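# Load an aluminum blank into the vise and tidy parts

## Task

Put one plain gray aluminum blank in the open vise, lying on its two loose low bars, which must finish standing upright between the jaws. The blank's long side must be pressed against the fixed jaw (the end block without hoses) and its short end against the work stop (the short rod between the jaws). Every finished part must lie flat in the black outfeed tray with its pocket facing up. Every other blank, aluminum or brass, must finish entirely on the infeed plate (the plate with short pins), not stacked on another blank and not resting on a pin. Each blank must end with the same face up as when it started on the plate, or flipped over.

## Robot and tools

Robot: two Franka FR3 arms, left_arm and right_arm, each with a Robotiq 140 gripper and a wrist camera. The left gripper's fingers can fold at a hinge. A grip near the fingertips (outer quarter of each pad) squeezes normally. A grip nearer the palm can wrap a part, hold a narrow one loosely or not at all, or let go later. Pressing the fingertips into a surface folds them easily unless fully closed. The right gripper's fingers are rigid. Cameras: cam_high (fixed, behind the arms), cam_left_wrist and cam_right_wrist, each 896x504.

Frames: the scene frame has its origin at table-top height, midway between the nominal bases, with +z up, +x out over the table, and left_arm on +y. Calibrated bases: left_arm (+0.008, +0.343, +0.030) m, right_arm (+0.048, -0.439, +0.030) m, both with almost no yaw. Each arm's end_effector_position (m) and end_effector_quat_wxyz are given in that arm's own base frame. Fixed cameras and the table use the scene frame. This point is the centre of the closed pads, and the gripper's +z points along the fingers. The fingertips reach about 33 mm past it at small openings and about 9 mm past it fully open. Printed poses may be off by a few cm.

Row layout (used by execute_actions and move): one flat list of 22 numbers, each in [-1, 1]. Numbers 1-11 are left_arm, 12-22 are right_arm. Per arm: 7 joint numbers, then gripper position, force_limit, speed, activate. Joint order: elbow, waist, upper arm roll, shoulder, wrist pitch, forearm roll, wrist roll. This same order is used in every per-joint list of a result.

Joint numbers are offsets, not poses. They count from the Joint targets shown in the latest result, as they stood when the action or move began, not from the previous row. Scaling: 1.0 equals 1.632 rad for elbow, waist, upper arm roll and shoulder; 3.472 rad for forearm roll; 2.955 rad for wrist pitch; 4.439 rad for wrist roll.

Joint ranges (rad): waist ±2.901, shoulder ±1.836, upper arm roll ±2.901, elbow -3.077 to -0.117, forearm roll ±2.876, wrist pitch 0.440 to 4.622, wrist roll ±3.051. An offset reaching more than 0.018 rad beyond a limit gets the action refused for both arms. Staying about 0.05 rad or more inside each limit avoids a torque fault. Send all-zero joint numbers to hold an arm still.

Gripper numbers are absolute commands, not offsets. position: +1 is fully open (140 mm), about -0.8 is where the pads touch, and -1 closes until blocked. force_limit: -1 is gentle (~14 N) up to +1 (~58 N). speed: -1 is about 30 mm/s, +1 about 250 mm/s; a faster close grips harder. activate: keep at 0. Send 1 once only if fault reads 7 or 13; this cycles the fingers and releases any part. To leave a gripper unchanged, resend its last position, force_limit and speed.

execute_actions(actions, cameras): actions is a list of actions. Each action is up to 15 rows, one per 1/30 s step; a short action repeats its last row for the rest. An empty list returns the state and all camera images. cameras: names, ["all"] or [].

move(target, speed, blend, stop_force, zero, blocking, cameras): target is one 22-number row, or a list of up to 15 rows, all measured from the same starting Joint targets. The move drives all joints along joint-space paths, so hand paths are curved and do not avoid obstacles. speed is the top joint speed in rad/s (0.004 to 5.26, default 0.5), given as one value or one per target. blend (rad) rounds corners between targets; 0 stops at each one. stop_force (20 to 40 N, one value for both arms) ends an arm's path when it meets resistance; use it with low speed, and leave it out when moving away from a contact. zero (default true) re-zeros the force reading first. blocking=false returns early but cannot be used with stop_force. The result adds a move: line such as done, off_target, moving, held or fault, plus limits=held if steps were withheld.

wait(seconds, cameras): 0 to 3600 s, sends nothing new. stop(cameras): brakes a running move. zoom_image(camera, region): region is [x0, y0, x1, y1] in pixels of that camera's latest image, at most 504x504. clear_fault(arm): clears a torque or force fault for left_arm or right_arm. read_manual(section): licence texts only. finished_scene(scene): scene 1 or 2; ends the scene permanently.

Reading results: Joint positions, velocities and targets are listed per arm in the joint order above. object_status: 0 moving, 1 blocked while opening, 2 blocked while closing (a grip), 3 reached the command or pads met. position_measured is in counts: 3 open, ~75 = 100 mm, 139 = 60 mm, 200 = 20 mm, 230 pads touching. gripper fault 7 or 13 needs activate. "joint sent to its limit" means an offset was clipped. "joint command not followed" means the clearance check altered the row. Flange force and External joint torques estimate contact and include held weight. MOTOR HOT warns of an over-temperature stop.

Avoid: net contact force of 40 N on an arm (force fault); joint contact torques above 35/35/32/30 N m (waist, shoulder, upper arm roll, elbow) or 12 N m (wrist joints); hard grips on parts still supported; dropping or releasing moving parts; hard hits on fixed or heavy objects; contact between the two arms or grippers; anything leaving the table.

Each tool is called after "Emit:" in YAML: its name, and indented under it one key for each argument.

## Session

Emit:
execute_actions:
  actions: []

Scene clock: 0.00 s.
left_arm: end_effector_position=(+0.5019, +0.1582, +0.1653) position_measured=3 object_status=3 fault=0 end_effector_quat_wxyz=(-0.307, -0.252, +0.909, -0.130) | right_arm: end_effector_position=(+0.7029, +0.3432, +0.1495) position_measured=3 object_status=3 fault=0 end_effector_quat_wxyz=(+0.385, +0.637, +0.625, +0.235)
Joint names: [elbow, waist, upper arm roll, shoulder, wrist pitch, forearm roll, wrist roll]
Joint positions: left_arm=[-1.285 0.489 -0.111 0.666 1.294 -0.118 1.415] | right_arm=[-1.828 0.693 -0.091 0.498 2.51 -1.414 -1.353]
Joint velocities: within noise
Joint torques (N m): no reading
External joint torques (N m): no reading
Flange force (N): no reading
Joint targets: left_arm=[-1.285 0.489 -0.111 0.666 1.294 -0.118 1.415] | right_arm=[-1.828 0.693 -0.091 0.498 2.510 -1.414 -1.353]
Tool commands: left_gripper/position=+1.0 left_gripper/force_limit=+1.0 left_gripper/speed=+1.0 left_gripper/activate=+0.0 right_gripper/position=+1.0 right_gripper/force_limit=+1.0 right_gripper/speed=+1.0 right_gripper/activate=+0.0

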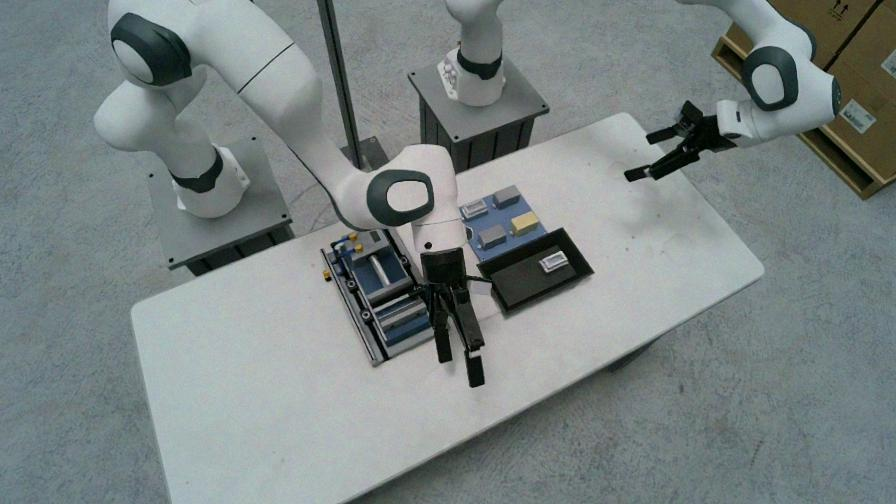

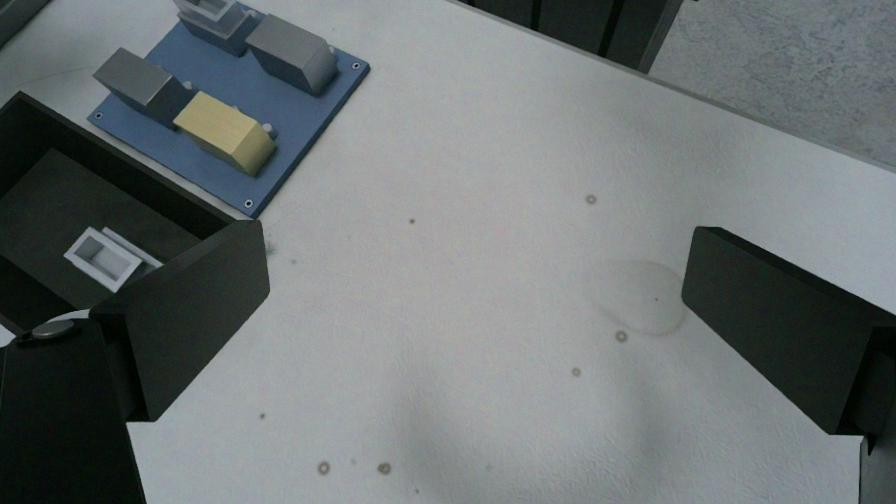

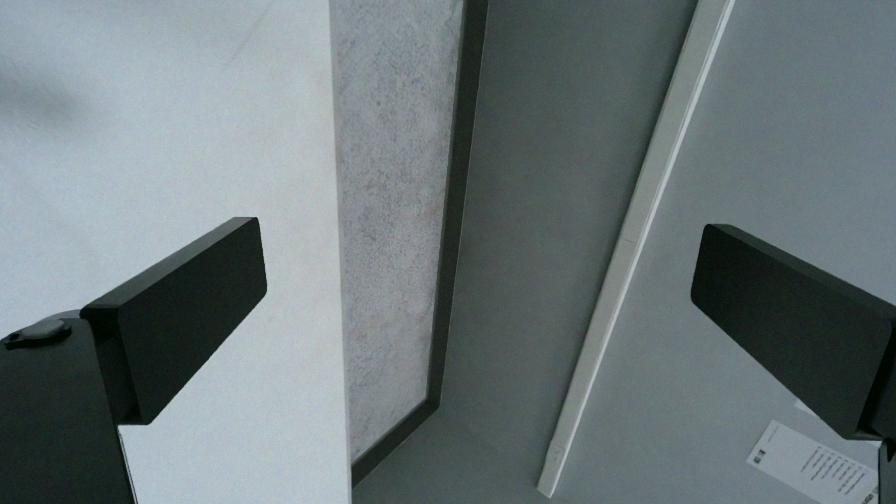

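Emit:
zoom_image:
  camera: "cam_high"
  region: [300, 160, 620, 380]

Emit:
zoom_image:
  camera: "cam_high"
  region: [440, 170, 610, 320]

Emit:
zoom_image:
  camera: "cam_left_wrist"
  region: [0, 0, 400, 340]

Scaled by 1.575 from the camera's image (finer frame: 1280x720).

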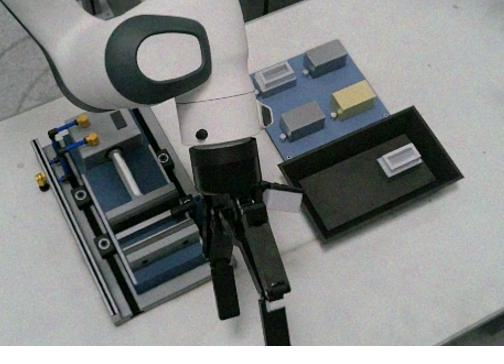

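Scaled by 2.965 from the camera's image (finer frame: 1280x720).

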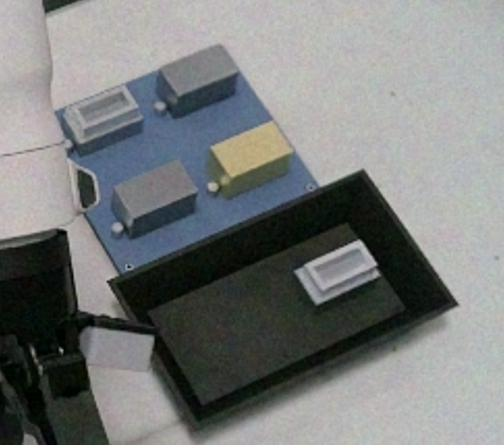

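Scaled by 1.260 from the camera's image (finer frame: 1280x720).

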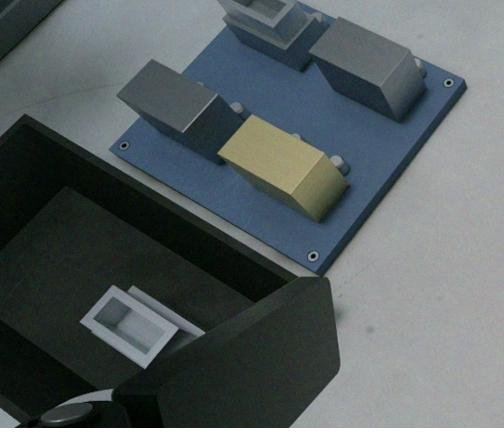

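Emit:
move:
  target: [0,0,0,0,0,0,0,1,1,1,0,-0.0772,-0.6697,0.0558,-0.4252,-0.2545,0.4073,0.2147,1,1,1,0]
  speed: 1.2
  cameras: ["cam_high","cam_left_wrist"]

Emit:
zoom_image:
  camera: "cam_high"
  region: [310, 210, 510, 380]

Emit:
zoom_image:
  camera: "cam_high"
  region: [440, 180, 610, 320]

Scene clock: 45.40 s.
left_arm: end_effector_position=(+0.5019, +0.1582, +0.1653) position_measured=3 object_status=3 fault=0 end_effector_quat_wxyz=(-0.307, -0.252, +0.909, -0.130) | right_arm: end_effector_position=(+0.4619, -0.1964, +0.3518) position_measured=3 object_status=3 fault=0 end_effector_quat_wxyz=(+0.000, +0.709, -0.705, +0.004)
Joint positions: left_arm=[-1.285 0.489 -0.111 0.666 1.294 -0.118 1.415] | right_arm=[-1.952 -0.399 -0.001 -0.197 1.763 -0.003 -0.405]
Joint velocities: left_arm=[within noise] | right_arm=[-0.001 -0.001 0 -0.001 0 -0.001 0.006]
Joint torques (N m): left_arm=[22.46 0.49 -1 -49.77 0.41 0.27 -0.07] | right_arm=[25.91 -0.97 0.73 -25.15 2.32 1.15 0.16]
External joint torques (N m): left_arm=[0.09 0.61 0.73 0.18 0.06 0.1 -0.08] | right_arm=[1.09 -0.91 0.98 0.66 -0.3 0.41 0.16]
Flange force (N): left_arm=[-1.0 0.7 -0.7] | right_arm=[1.5 -5.5 -3.6]
Joint targets: left_arm=[-1.285 0.489 -0.111 0.666 1.294 -0.118 1.415] | right_arm=[-1.954 -0.400 0.000 -0.196 1.758 0.000 -0.400]
move: done

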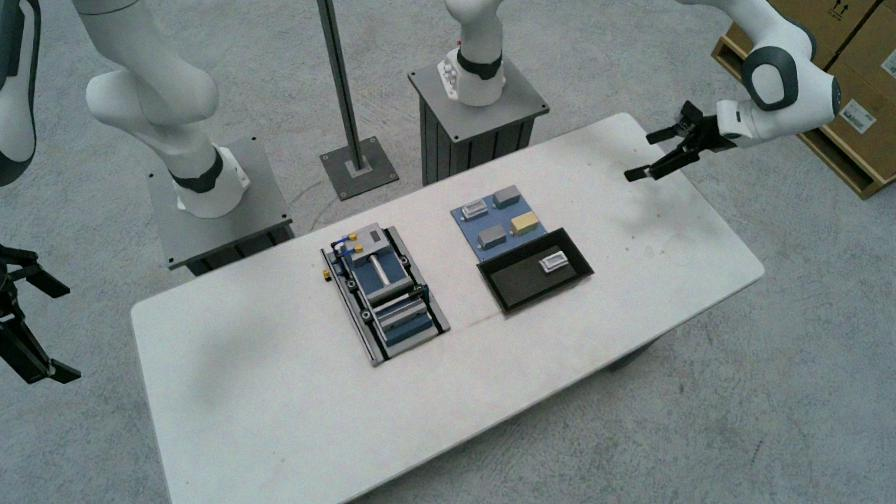

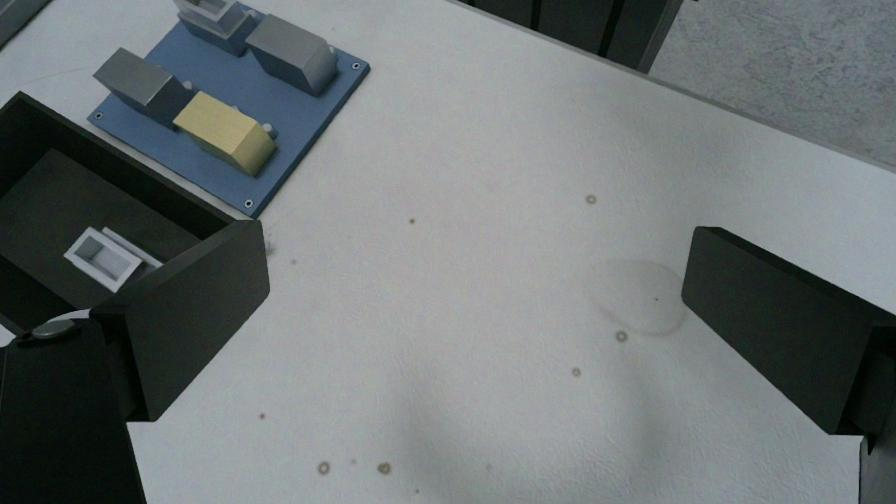

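Scaled by 2.520 from the camera's image (finer frame: 1280x720).

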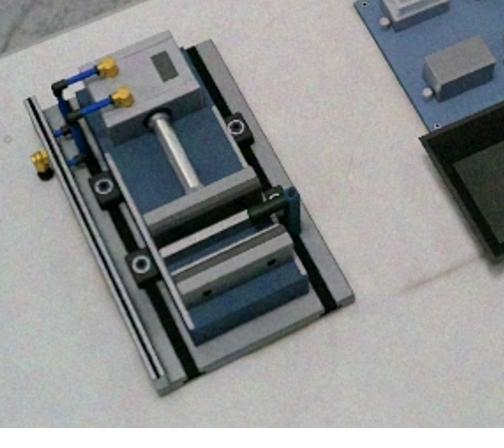

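Scaled by 2.965 from the camera's image (finer frame: 1280x720).

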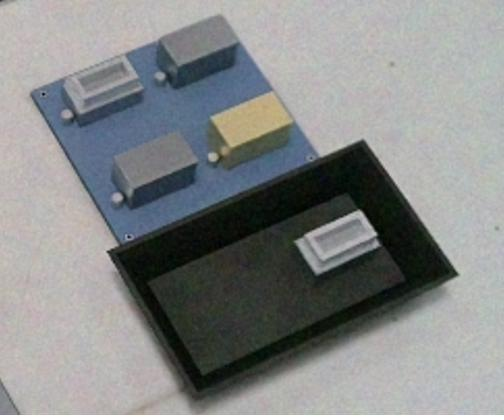

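Emit:
move:
  target: [-0.5901,-0.4914,0.068,-0.5819,0.2268,0.034,-0.0354,1,1,1,0,-0.129,0.6464,0,-0.0032,0.0694,0,-0.1162,1,1,1,0]
  speed: 1.0
  cameras: ["cam_left_wrist","cam_right_wrist"]

Scene clock: 65.27 s.
left_arm: end_effector_position=(+0.4416, -0.1441, +0.2691) position_measured=3 object_status=3 fault=0 end_effector_quat_wxyz=(-0.002, +0.001, +1.000, -0.001) | right_arm: end_effector_position=(+0.3899, +0.2988, +0.2696) position_measured=3 object_status=3 fault=0 end_effector_quat_wxyz=(+0.002, +1.000, -0.002, -0.001)
Joint positions: left_arm=[-2.247 -0.311 -0.002 -0.282 1.962 -0.005 1.262] | right_arm=[-2.163 0.653 0.002 -0.2 1.959 -0.002 -0.911]
Joint velocities: left_arm=[within noise] | right_arm=[0 0 0 -0.001 0 0 -0.005]
Joint torques (N m): left_arm=[24.13 0.06 0.87 -22.97 2.77 1.15 -0.28] | right_arm=[25.74 0.06 0.17 -25.84 2.84 0.92 -0.21]
External joint torques (N m): left_arm=[-0.37 0.2 1.27 -0.46 0.32 0.44 -0.28] | right_arm=[1.01 0.07 0.37 -0.1 0.22 0.17 -0.21]
Flange force (N): left_arm=[2.0 2.1 1.3] | right_arm=[2.2 -1.9 -1.5]
Joint targets: left_arm=[-2.248 -0.313 0.000 -0.284 1.965 0.000 1.258] | right_arm=[-2.165 0.655 0.000 -0.201 1.963 0.000 -0.916]
move: done
cam_left_wrist: T_world_to_cam=[[0.00326, 0.99999, -0.00161, 0.15016], [0.94248, -0.00253, 0.33426, -0.49839], [0.33426, -0.00261, -0.94248, 0.24849]] pos_world=[0.38617, -0.15077, 0.40103]
cam_right_wrist: T_world_to_cam=[[0.01333, -0.99991, -0.00311, 0.30391], [-0.93732, -0.01358, 0.34819, 0.27966], [-0.3482, -0.00172, -0.93742, 0.52459]] pos_world=[0.44074, 0.30858, 0.39533]

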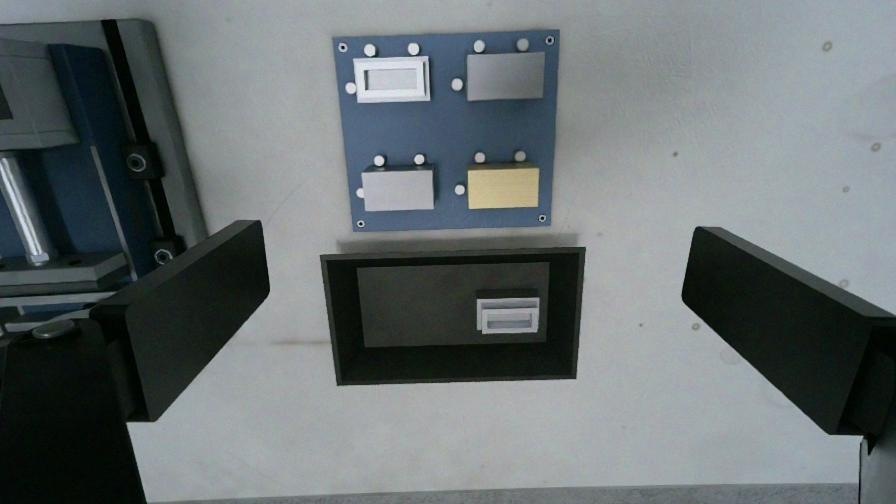

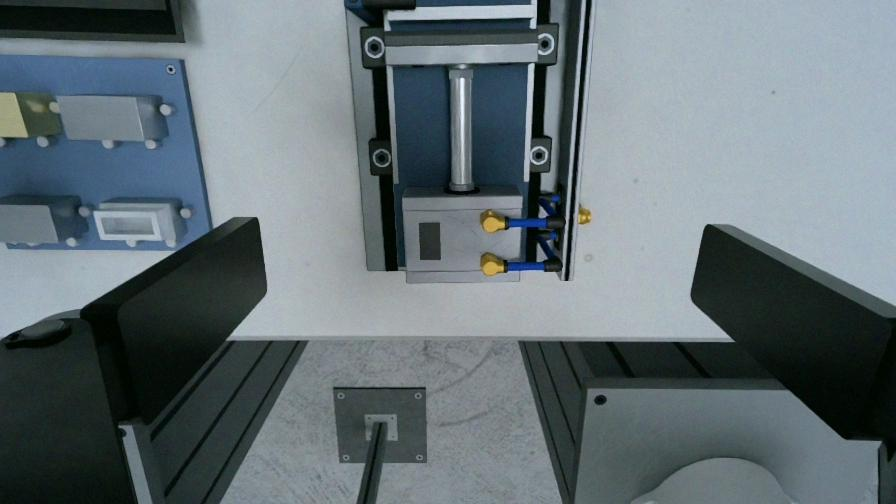

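Emit:
zoom_image:
  camera: "cam_left_wrist"
  region: [320, 20, 600, 240]

Emit:
zoom_image:
  camera: "cam_left_wrist"
  region: [310, 220, 600, 400]

Emit:
zoom_image:
  camera: "cam_right_wrist"
  region: [0, 0, 220, 270]

Scaled by 1.800 from the camera's image (finer frame: 1280x720).

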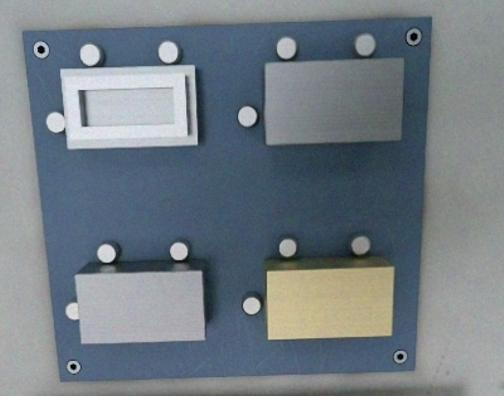

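Scaled by 1.738 from the camera's image (finer frame: 1280x720).

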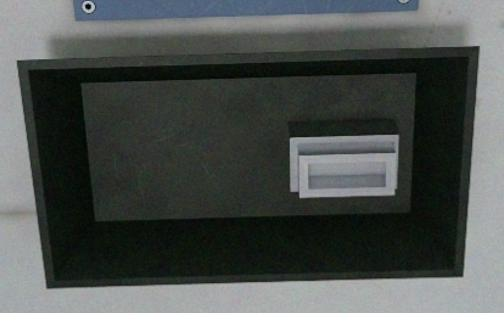

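Scaled by 1.867 from the camera's image (finer frame: 1280x720).

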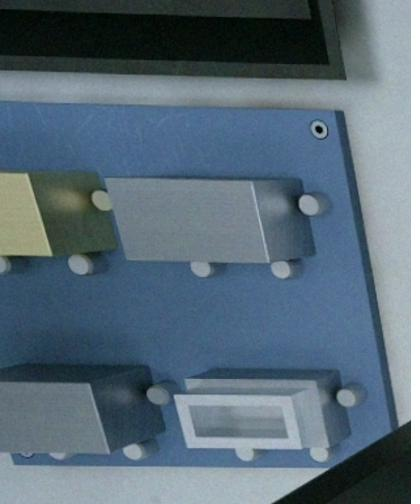

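Emit:
move:
  target: [-0.2075,-0.0993,0,0.0469,0.1402,0,-0.3904,-0.08,-0.1,0.5,0,0.2386,-0.0809,0,0.2014,-0.0202,0,-0.0297,1,1,1,0]
  speed: 1.3
  cameras: ["cam_left_wrist","cam_right_wrist"]

Emit:
zoom_image:
  camera: "cam_right_wrist"
  region: [330, 60, 630, 260]

Scene clock: 124.47 s.
left_arm: end_effector_position=(+0.3806, -0.1961, +0.1203) position_measured=139 object_status=3 fault=0 end_effector_quat_wxyz=(+0.002, +0.707, -0.708, +0.000) | right_arm: end_effector_position=(+0.5204, +0.3008, +0.2709) position_measured=3 object_status=3 fault=0 end_effector_quat_wxyz=(+0.000, +1.000, +0.000, +0.003)
Joint positions: left_arm=[-2.586 -0.473 -0.001 -0.208 2.376 -0.005 -0.47] | right_arm=[-1.777 0.524 0.001 0.126 1.908 -0.002 -1.044]
Joint velocities: left_arm=[-0.001 0 0 0.001 0 -0.001 -0.005] | right_arm=[within noise]
Joint torques (N m): left_arm=[21.26 0.05 0.52 -22.09 2.93 0.9 -0.13] | right_arm=[26.79 -0.68 0.85 -36.07 2.35 0.96 -0.23]
External joint torques (N m): left_arm=[-0.34 0.18 0.85 0.07 0.34 0.37 -0.13] | right_arm=[1.83 -0.5 0.89 1.27 -0.31 0.19 -0.23]
Flange force (N): left_arm=[-1.5 0.2 1.5] | right_arm=[10.4 -5.7 -4.0]
Joint targets: left_arm=[-2.587 -0.475 0.000 -0.207 2.379 0.000 -0.475] | right_arm=[-1.775 0.523 0.000 0.127 1.904 0.000 -1.048]
move: done
cam_left_wrist: T_world_to_cam=[[-0.99999, 0.002, 0.00346, 0.38759], [0.00305, 0.9416, 0.33672, 0.15113], [-0.00259, 0.33673, -0.9416, 0.32324]] pos_world=[0.38796, -0.25193, 0.25213]
cam_right_wrist: T_world_to_cam=[[0.0167, -0.99983, -0.00824, 0.3037], [-0.93969, -0.01851, 0.34153, 0.40617], [-0.34162, 0.00204, -0.93983, 0.56726]] pos_world=[0.57039, 0.31001, 0.39691]

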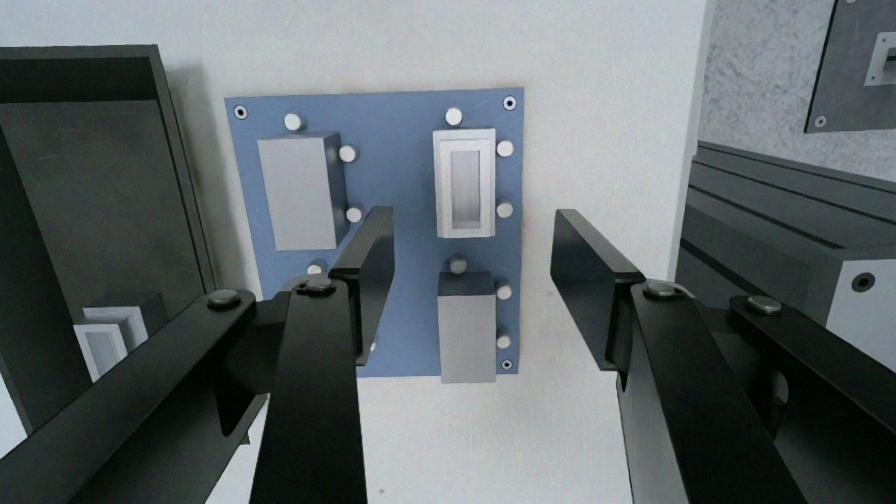

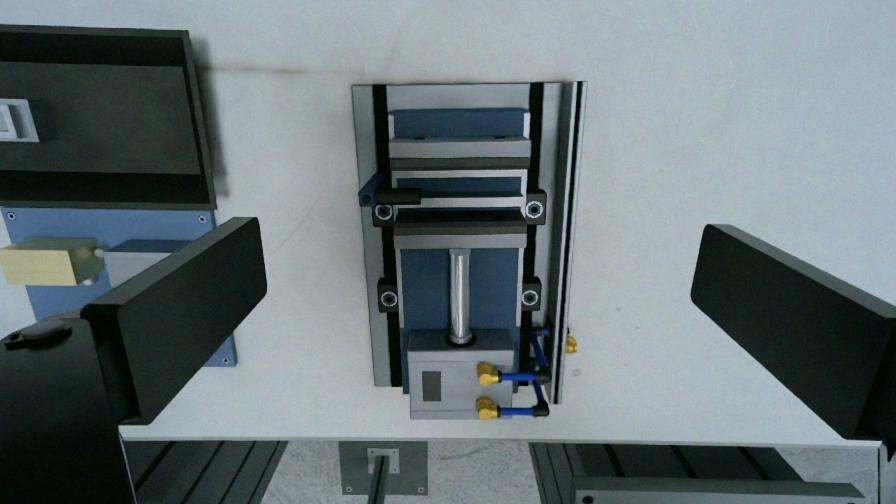

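Scaled by 1.680 from the camera's image (finer frame: 1280x720).

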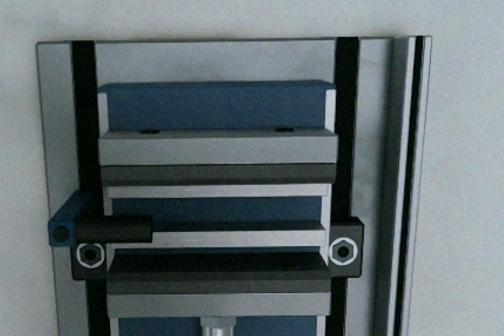

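Emit:
move:
  target: [-0.0319,0,0,0.1317,0.0907,0,0,-0.08,-0.1,0.5,0,-0.2216,0.0247,0,0.0204,0.133,0,0.7168,1,1,1,0]
  speed: 1.6
  cameras: ["cam_left_wrist","cam_right_wrist"]

Emit:
zoom_image:
  camera: "cam_right_wrist"
  region: [280, 60, 680, 300]

Scene clock: 151.97 s.
left_arm: end_effector_position=(+0.3808, -0.1959, +0.0319) position_measured=139 object_status=3 fault=0 end_effector_quat_wxyz=(+0.001, +0.708, -0.707, +0.000) | right_arm: end_effector_position=(+0.4750, +0.2988, +0.1203) position_measured=3 object_status=3 fault=0 end_effector_quat_wxyz=(-0.001, -0.002, +1.000, -0.001)
Joint positions: left_arm=[-2.638 -0.473 -0.001 0.006 2.644 -0.005 -0.472] | right_arm=[-2.135 0.561 0.001 0.16 2.292 -0.002 2.13]
Joint velocities: left_arm=[within noise] | right_arm=[0 -0.002 -0.001 0.001 -0.001 0.001 0.006]
Joint torques (N m): left_arm=[17.69 0.04 0.67 -25.45 2.94 0.75 -0.19] | right_arm=[23.31 0.13 0.99 -35.27 2.65 0.83 0.12]
External joint torques (N m): left_arm=[-0.28 0.11 0.73 0.61 0.34 0.38 -0.19] | right_arm=[0.97 0.25 0.94 0.48 0.23 0.18 0.12]
Flange force (N): left_arm=[-0.3 -0.5 2.7] | right_arm=[-3.3 3.4 0.4]
Joint targets: left_arm=[-2.639 -0.475 0.000 0.008 2.647 0.000 -0.475] | right_arm=[-2.137 0.563 0.000 0.161 2.297 0.000 2.135]
move: done
cam_left_wrist: T_world_to_cam=[[-1, -0.00047, 0.00174, 0.38767], [0.00014, 0.94164, 0.33663, 0.18177], [-0.0018, 0.33663, -0.94163, 0.23958]] pos_world=[0.38807, -0.25163, 0.16373]
cam_right_wrist: T_world_to_cam=[[-0.02216, 0.9997, -0.01017, -0.2775], [0.93828, 0.02431, 0.34502, -0.49032], [0.34516, -0.0019, -0.93854, 0.0851]] pos_world=[0.42454, 0.28949, 0.24622]

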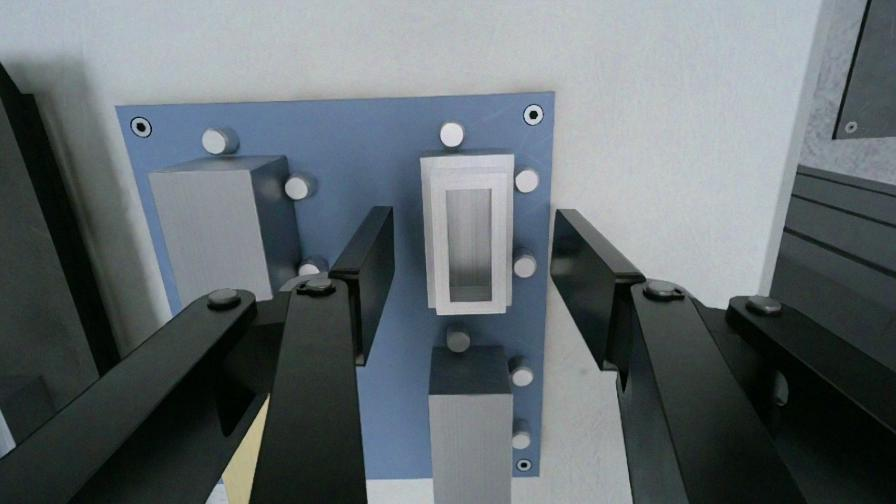

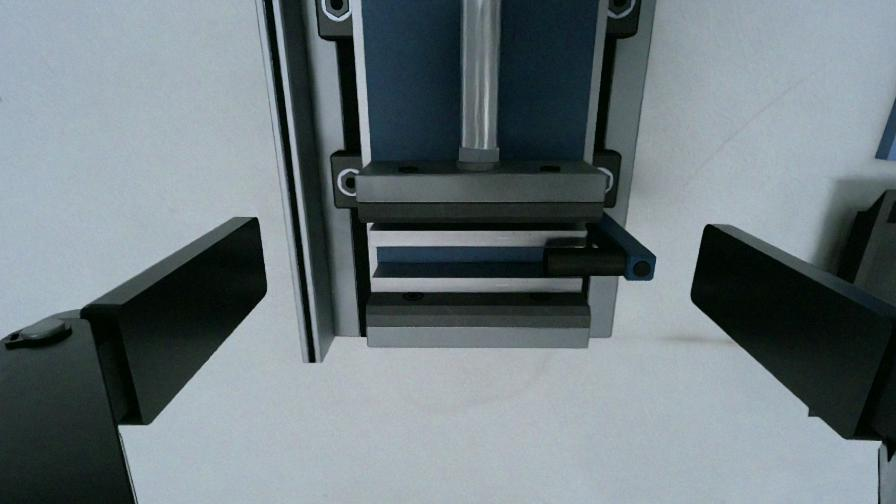

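Scaled by 1.260 from the camera's image (finer frame: 1280x720).

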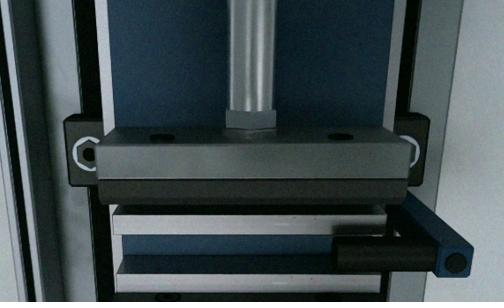

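Emit:
move:
  target:
    - [0,0,0,0,0,0,0,-1,-0.1,-1,0,0,0,0,0,0,0,0,1,1,1,0]
    - [0.032,0,0,-0.132,-0.0906,0,0,-1,-0.1,-1,0,0,0,0,0,0,0,0,1,1,1,0]
    - [0.4674,0.1025,0,0.2033,-0.1459,0,0.0377,-1,-0.1,-1,0,0,0,0,0,0,0,0,1,1,1,0]
  speed: [0.5,0.4,0.7]
  blend: [0,0.05,0]
  cameras: ["cam_high","cam_left_wrist"]

Scene clock: 221.03 s.
left_arm: end_effector_position=(+0.5969, -0.1909, +0.1190) position_measured=193 object_status=2 fault=0 end_effector_quat_wxyz=(+0.002, +0.710, -0.705, +0.000) | right_arm: end_effector_position=(+0.4750, +0.2988, +0.1203) position_measured=3 object_status=3 fault=0 end_effector_quat_wxyz=(-0.001, -0.002, +1.000, -0.001)
Joint positions: left_arm=[-1.879 -0.308 0 0.339 2.217 -0.004 -0.313] | right_arm=[-2.135 0.561 0.001 0.16 2.292 -0.002 2.131]
Joint velocities: left_arm=[0 0.001 -0.001 -0.001 -0.001 0 0.006] | right_arm=[within noise]
Joint torques (N m): left_arm=[24.34 0.38 0.83 -42.28 2.57 0.92 0.19] | right_arm=[23.31 0.15 0.86 -35.27 2.66 0.85 0.06]
External joint torques (N m): left_arm=[1.19 0.62 0.75 -0.17 -0.01 0.33 0.19] | right_arm=[0.86 0.19 0.73 0.61 0.23 0.2 0.06]
Flange force (N): left_arm=[0.1 -4.8 -1.2] | right_arm=[-3.5 3.1 0.7]
Joint targets: left_arm=[-1.876 -0.307 0.000 0.340 2.216 0.000 -0.308] | right_arm=[-2.137 0.563 0.000 0.161 2.297 0.000 2.135]
move: done
cam_left_wrist: T_world_to_cam=[[-0.99997, -0.00634, 0.00306, 0.60223], [-0.00495, 0.94191, 0.33582, 0.15098], [-0.00501, 0.3358, -0.94192, 0.32208]] pos_world=[0.60458, -0.24654, 0.25083]

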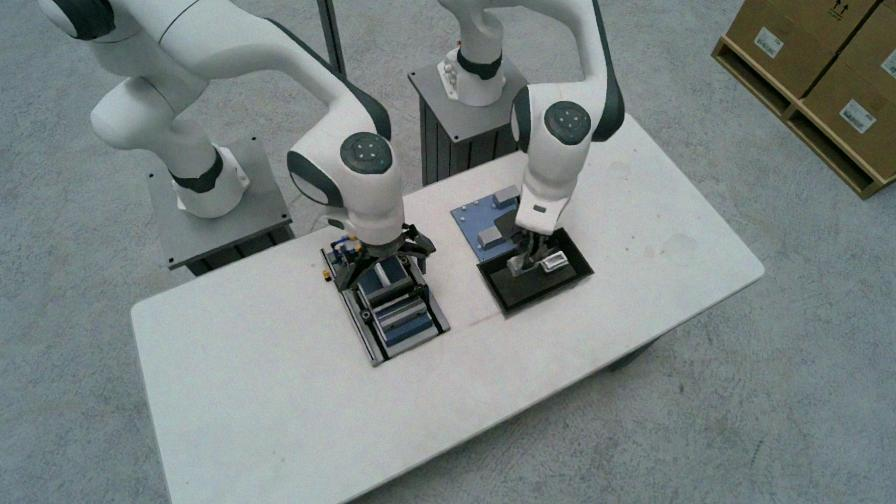

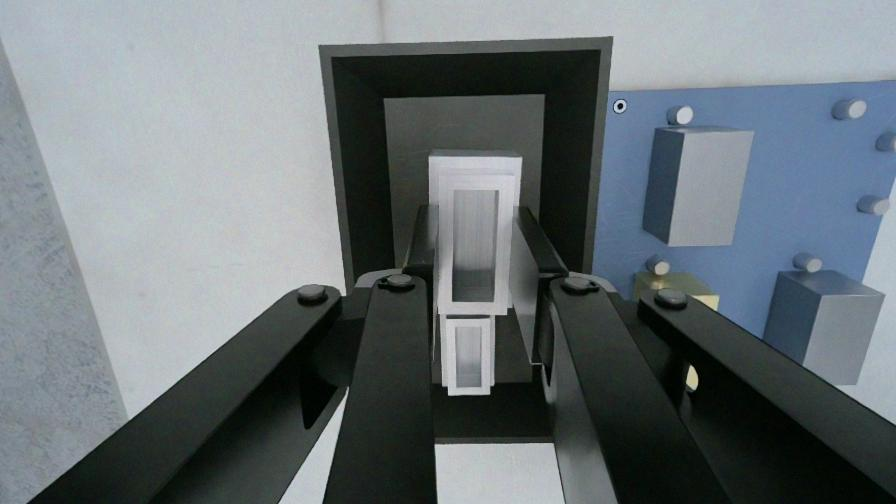

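Emit:
move:
  target: [-0.026,0,0,0.0798,0.0584,0,0,-1,-0.1,-1,0,0,0,0,0,0,0,0,1,1,1,0]
  speed: 0.2

Emit:
move:
  target: [-0.0014,0,0,0.0253,0.0147,0,0,-1,-0.1,-1,0,0,0,0,0,0,0,0,1,1,1,0]
  speed: 0.02
  stop_force: 20
  cameras: ["cam_left_wrist"]

Scene clock: 233.87 s.
left_arm: end_effector_position=(+0.5973, -0.1907, +0.0361) position_measured=193 object_status=2 fault=0 end_effector_quat_wxyz=(+0.002, +0.709, -0.705, +0.000) | right_arm: end_effector_position=(+0.4750, +0.2988, +0.1203) position_measured=3 object_status=3 fault=0 end_effector_quat_wxyz=(-0.001, -0.002, +1.000, -0.001)
Joint positions: left_arm=[-1.918 -0.308 0 0.468 2.384 -0.004 -0.311] | right_arm=[-2.135 0.561 0.001 0.16 2.292 -0.002 2.131]
Joint velocities: left_arm=[0 0 -0.001 -0.001 0.004 0 -0.001] | right_arm=[within noise]
Joint torques (N m): left_arm=[21.21 0.29 0.8 -43.38 3.15 0.8 0.11] | right_arm=[23.41 0.04 0.99 -35.27 2.65 0.84 0.09]
External joint torques (N m): left_arm=[-0.2 0.52 0.58 0.59 0.59 0.28 0.11] | right_arm=[0.95 -0.03 0.76 0.68 0.22 0.19 0.09]
Flange force (N): left_arm=[-1.1 0.0 2.2] | right_arm=[-4.0 3.3 0.7]
Joint targets: left_arm=[-1.919 -0.307 0.000 0.470 2.388 0.000 -0.308] | right_arm=[-2.137 0.563 0.000 0.161 2.297 0.000 2.135]
move: done

Scene clock: 236.07 s.
left_arm: end_effector_position=(+0.6018, -0.1922, +0.0362) position_measured=193 object_status=2 fault=0 end_effector_quat_wxyz=(-0.001, +0.709, -0.705, +0.006) | right_arm: end_effector_position=(+0.4750, +0.2988, +0.1203) position_measured=3 object_status=3 fault=0 end_effector_quat_wxyz=(-0.001, -0.002, +1.000, -0.001)
Joint positions: left_arm=[-1.915 -0.308 0 0.472 2.398 -0.004 -0.311] | right_arm=[-2.135 0.561 0.001 0.16 2.292 -0.002 2.131]
Joint torques (N m): left_arm=[18.03 0.35 0.82 -33.4 4.18 0.79 0.11] | right_arm=[23.34 0.19 0.85 -35.26 2.65 0.86 0.14]
External joint torques (N m): left_arm=[-3.42 0.33 0.39 10.67 1.58 0.28 0.11] | right_arm=[0.83 0.29 0.77 0.75 0.21 0.21 0.14]
Flange force (N): left_arm=[2.3 -9.4 22.4] | right_arm=[-3.6 3.5 0.9]
Joint targets: left_arm=[-1.920 -0.307 0.000 0.489 2.409 0.000 -0.308] | right_arm=[-2.137 0.563 0.000 0.161 2.297 0.000 2.135]
move: contact (left_arm); left_arm: the shoulder is farthest, 0.039 rad from its target
cam_left_wrist: T_world_to_cam=[[-0.99995, -0.00496, -0.00873, 0.60812], [-0.00758, 0.94294, 0.33287, 0.18182], [0.00658, 0.33292, -0.94293, 0.23706]] pos_world=[0.60791, -0.24735, 0.16832]

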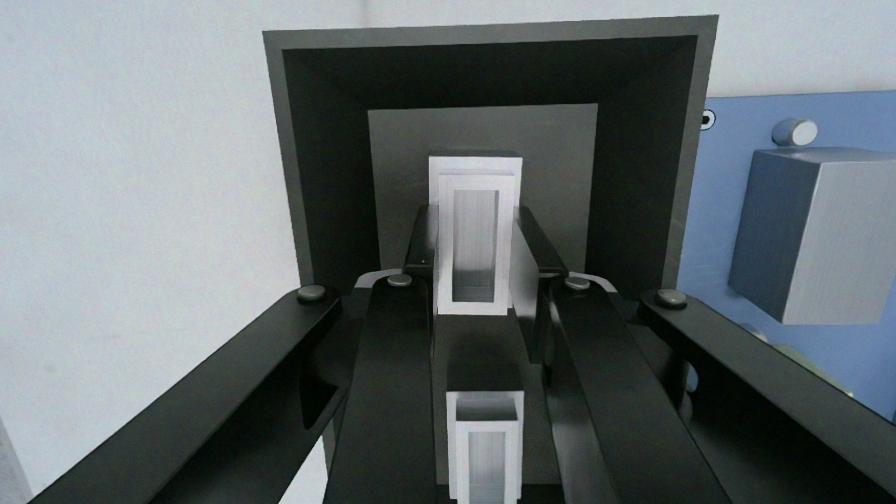

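Emit:
move:
  target:
    - [0.0006,0,0,-0.0116,-0.0071,0,0,-1,-0.1,-1,0,0,0,0,0,0,0,0,1,1,1,0]
    - [0.0006,0,0,-0.0116,-0.0071,0,0,-0.26,-0.1,-1,0,0,0,0,0,0,0,0,1,1,1,0]
    - [0.027,0,0,-0.0913,-0.0653,0,0,-0.26,-0.1,-1,0,0,0,0,0,0,0,0,1,1,1,0]
    - [0.027,0.4945,0,-0.0913,-0.0653,0,0,-0.26,-0.1,-1,0,0.4452,0.2374,0,0.2785,-0.0917,0,-0.2669,-0.2,0,0.5,0]
  speed: [0.1,0.3,0.25,0.8]
  blend: [0,0,0.04,0]
  cameras: ["cam_high","cam_right_wrist"]

Emit:
zoom_image:
  camera: "cam_high"
  region: [440, 180, 610, 320]

Scene clock: 256.63 s.
left_arm: end_effector_position=(+0.5509, +0.3014, +0.1195) position_measured=162 object_status=3 fault=0 end_effector_quat_wxyz=(+0.000, +0.929, -0.369, +0.001) | right_arm: end_effector_position=(+0.4173, +0.5868, +0.1311) position_measured=154 object_status=0 fault=0 end_effector_quat_wxyz=(-0.002, +0.707, -0.707, +0.000)
Joint positions: left_arm=[-1.876 0.501 0.001 0.341 2.218 -0.004 -0.311] | right_arm=[-1.412 0.951 0.002 0.614 2.03 -0.002 0.953]
Joint torques (N m): left_arm=[23.27 0.48 0.59 -42.14 2.48 0.86 0.13] | right_arm=[26.2 -0.21 1.01 -49.73 2.19 0.88 -0.19]
External joint torques (N m): left_arm=[0.1 0.49 0.3 0.1 -0.1 0.26 0.12] | right_arm=[1.81 -0.32 0.39 1.25 -0.29 0.2 -0.19]
Flange force (N): left_arm=[-0.6 -1.1 -0.2] | right_arm=[-12.9 -9.9 -1.4]
Joint targets: left_arm=[-1.876 0.500 0.000 0.340 2.216 0.000 -0.308] | right_arm=[-1.410 0.950 0.000 0.615 2.026 0.000 0.950]
move: done
cam_right_wrist: T_world_to_cam=[[-0.99978, -0.01828, -0.01058, 0.43873], [-0.02082, 0.93677, 0.34934, -0.5826], [0.00352, 0.34948, -0.93694, 0.05183]] pos_world=[0.42632, 0.53567, 0.25673]

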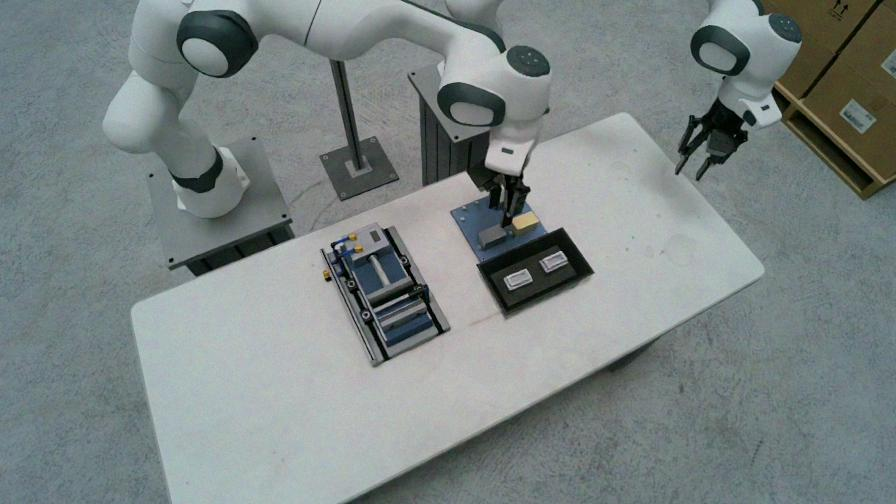

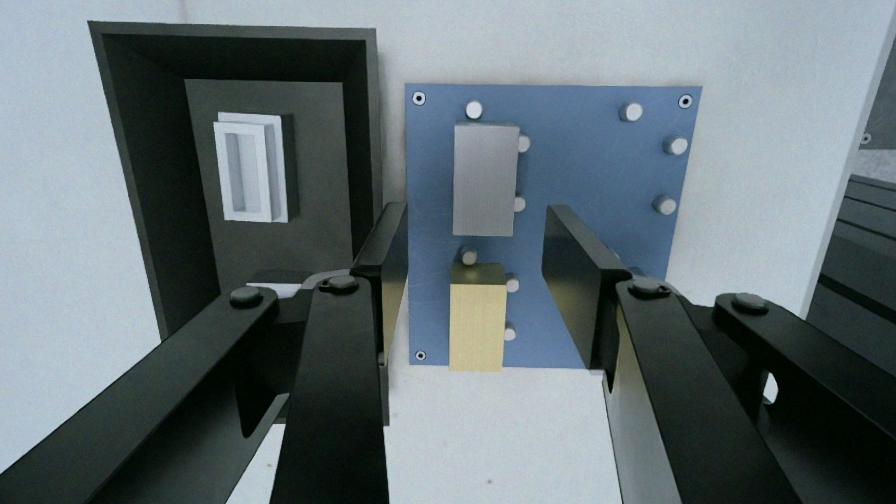

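Scaled by 2.965 from the camera's image (finer frame: 1280x720).

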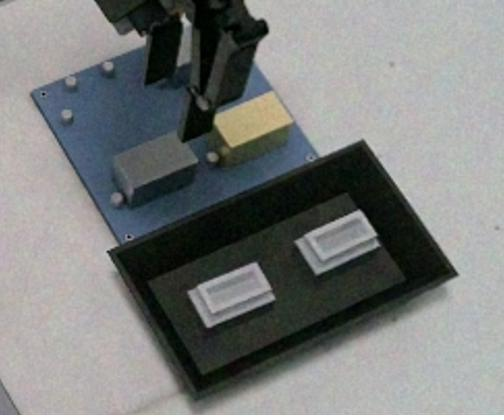

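Emit:
move:
  target: [0,0,0,0,0,0,0,-0.26,-0.1,-1,0,-0.0513,0.0066,0,0.0384,0.0492,0,0.0024,-0.2,0,0.5,0]
  speed: 0.3
  cameras: ["cam_right_wrist"]

Emit:
zoom_image:
  camera: "cam_right_wrist"
  region: [380, 80, 620, 300]

Scene clock: 267.67 s.
left_arm: end_effector_position=(+0.5509, +0.3014, +0.1195) position_measured=162 object_status=3 fault=0 end_effector_quat_wxyz=(+0.000, +0.929, -0.369, +0.001) | right_arm: end_effector_position=(+0.4077, +0.5834, +0.0584) position_measured=154 object_status=3 fault=0 end_effector_quat_wxyz=(+0.003, +0.709, -0.705, +0.001)
Joint positions: left_arm=[-1.876 0.501 0.001 0.341 2.218 -0.004 -0.311] | right_arm=[-1.494 0.96 0.002 0.679 2.166 -0.002 0.957]
Joint velocities: left_arm=[within noise] | right_arm=[-0.001 0 0 0.002 0.004 0 0.001]
Joint torques (N m): left_arm=[23.26 0.46 0.6 -42.13 2.48 0.87 0.11] | right_arm=[24.94 0.12 1.31 -51.37 2.67 0.79 0.12]
External joint torques (N m): left_arm=[0.08 0.31 0.16 0.11 -0.1 0.27 0.11] | right_arm=[1.35 -0.04 0.62 0.3 0.2 0.16 0.12]
Flange force (N): left_arm=[-0.3 -1.0 -0.2] | right_arm=[-6.9 -4.5 0.2]
Joint targets: left_arm=[-1.876 0.500 0.000 0.340 2.216 0.000 -0.308] | right_arm=[-1.494 0.961 0.000 0.678 2.171 0.000 0.960]
move: done
cam_right_wrist: T_world_to_cam=[[-0.99973, -0.02285, -0.00405, 0.43059], [-0.02286, 0.93975, 0.3411, -0.55484], [-0.00399, 0.3411, -0.94002, -0.0069]] pos_world=[0.41776, 0.53361, 0.18451]

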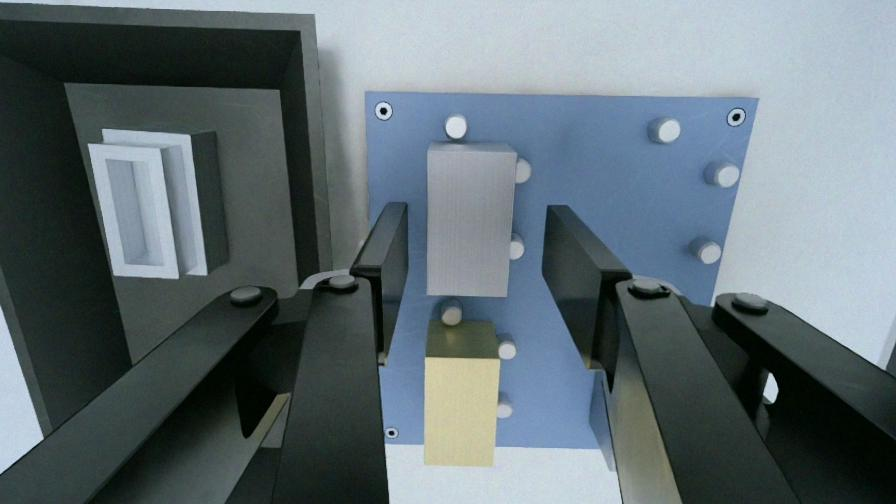

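Scaled by 2.100 from the camera's image (finer frame: 1280x720).

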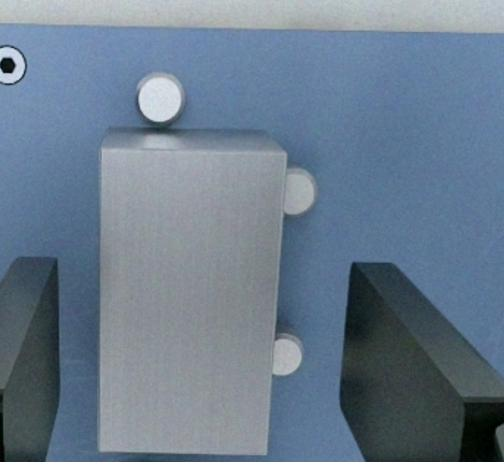

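Emit:
move:
  target:
    - [0,0,0,0,0,0,0,-0.26,-0.1,-1,0,0.0022,-0.0008,0,0.02,0.0102,0,0,-0.2,0,0.5,0]
    - [0,0,0,0,0,0,0,-0.26,-0.1,-1,0,0.0022,-0.0008,0,0.02,0.0102,0,0,-1,-0.1,-1,0]
    - [0,0,0,0,0,0,0,-0.26,-0.1,-1,0,0.0571,-0.0008,0,-0.0591,-0.0639,0,0,-1,-0.1,-1,0]
    - [0,0,0,0,0,0,0,-0.26,-0.1,-1,0,-0.3278,-0.2567,0,-0.3137,0.0082,0,-0.0984,-1,-0.1,-1,0]
  speed: [0.12,0.2,0.25,0.6]
  blend: [0,0,0.03,0]
  cameras: ["cam_high","cam_right_wrist"]

Emit:
zoom_image:
  camera: "cam_right_wrist"
  region: [300, 80, 640, 330]

Scene clock: 297.60 s.
left_arm: end_effector_position=(+0.5509, +0.3014, +0.1195) position_measured=162 object_status=3 fault=0 end_effector_quat_wxyz=(+0.000, +0.929, -0.369, +0.001) | right_arm: end_effector_position=(+0.4968, +0.2979, +0.1528) position_measured=180 object_status=2 fault=0 end_effector_quat_wxyz=(+0.004, +0.712, -0.702, +0.000)
Joint positions: left_arm=[-1.876 0.501 0.001 0.341 2.218 -0.004 -0.311] | right_arm=[-2.029 0.542 -0.002 0.169 2.19 -0.002 0.528]
Joint velocities: left_arm=[within noise] | right_arm=[0 0.001 -0.001 -0.001 0 0 -0.005]
Joint torques (N m): left_arm=[23.28 0.46 0.61 -42.1 2.48 0.85 0.12] | right_arm=[25.19 -0.37 1.19 -38.31 2.87 0.74 -0.38]
External joint torques (N m): left_arm=[0.05 0.48 0.32 0.27 -0.11 0.25 0.12] | right_arm=[1.87 -0.36 1.06 -1.22 0.38 0.14 -0.38]
Flange force (N): left_arm=[-0.5 -1.3 0.1] | right_arm=[-1.4 -3.1 -2.7]
Joint targets: left_arm=[-1.876 0.500 0.000 0.340 2.216 0.000 -0.308] | right_arm=[-2.029 0.542 0.000 0.166 2.195 0.000 0.523]
move: done
cam_right_wrist: T_world_to_cam=[[-0.99952, -0.03107, -0.00124, 0.51543], [-0.02962, 0.9395, 0.34127, -0.31321], [-0.00944, 0.34114, -0.93996, 0.18222]] pos_world=[0.50762, 0.24811, 0.27881]

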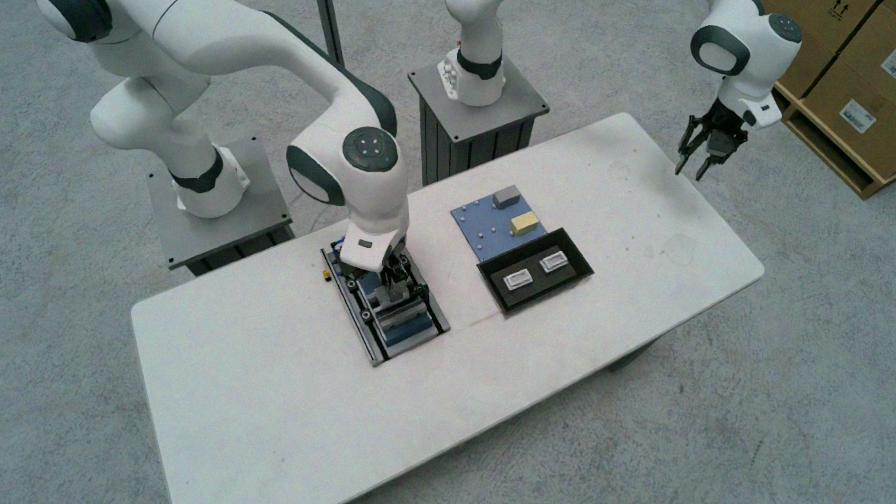

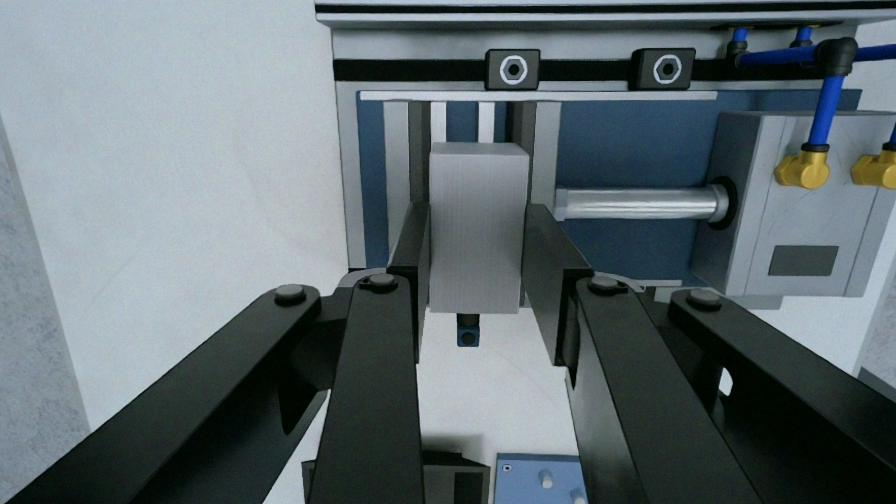

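Scaled by 1.482 from the camera's image (finer frame: 1280x720).

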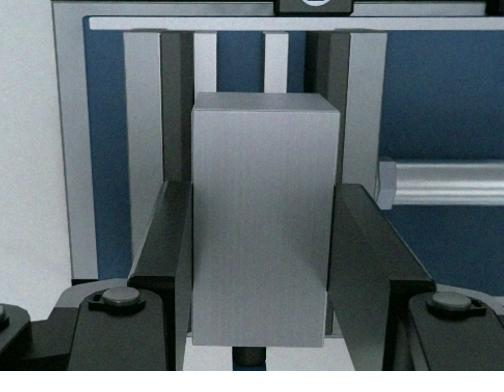

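Emit:
move:
  target: [0,0,0,0,0,0,0,-0.26,-0.1,-1,0,-0.0221,0,0,0.0315,0.0296,0,0,-1,-0.1,-1,0]
  speed: 0.06
  stop_force: 20
  cameras: ["cam_right_wrist"]

Emit:
zoom_image:
  camera: "cam_right_wrist"
  region: [300, 60, 640, 340]

Scene clock: 330.67 s.
left_arm: end_effector_position=(+0.5509, +0.3014, +0.1195) position_measured=162 object_status=3 fault=0 end_effector_quat_wxyz=(+0.000, +0.929, -0.369, +0.001) | right_arm: end_effector_position=(+0.4971, +0.2981, +0.1161) position_measured=180 object_status=2 fault=0 end_effector_quat_wxyz=(+0.003, +0.713, -0.702, +0.000)
Joint positions: left_arm=[-1.876 0.501 0.001 0.341 2.218 -0.004 -0.311] | right_arm=[-2.065 0.542 -0.002 0.218 2.277 -0.002 0.527]
Joint torques (N m): left_arm=[23.3 0.52 0.62 -42.03 2.48 0.86 0.09] | right_arm=[24.58 -0.28 1.41 -38.19 2.88 0.7 -0.27]
External joint torques (N m): left_arm=[0.18 0.68 0.45 0.09 -0.1 0.27 0.09] | right_arm=[1.94 -0.23 1.28 -0.17 0.38 0.14 -0.27]
Flange force (N): left_arm=[-0.7 -1.5 -0.2] | right_arm=[-3.3 -5.7 -1.0]
Joint targets: left_arm=[-1.876 0.500 0.000 0.340 2.216 0.000 -0.308] | right_arm=[-2.065 0.542 0.000 0.217 2.283 0.000 0.523]
move: done
cam_right_wrist: T_world_to_cam=[[-0.99945, -0.03302, -0.00324, 0.51653], [-0.03213, 0.939, 0.34241, -0.29962], [-0.00826, 0.34233, -0.93954, 0.14661]] pos_world=[0.50783, 0.24822, 0.24201]

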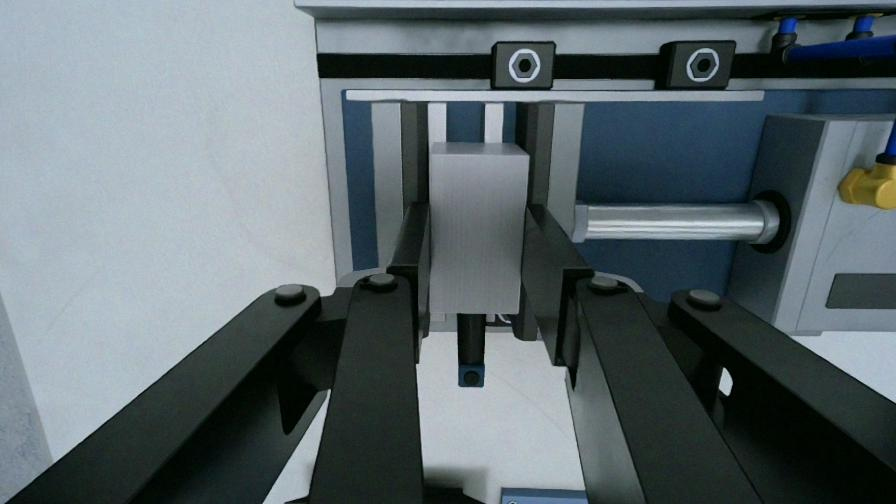

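Scaled by 1.482 from the camera's image (finer frame: 1280x720).

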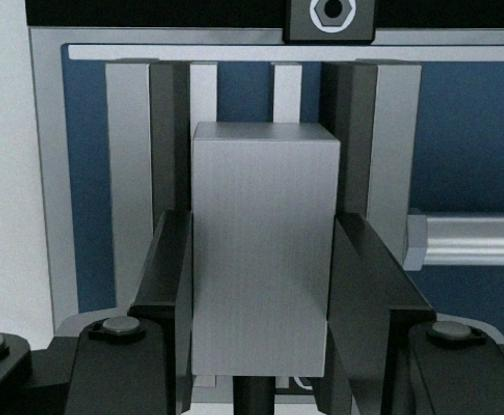

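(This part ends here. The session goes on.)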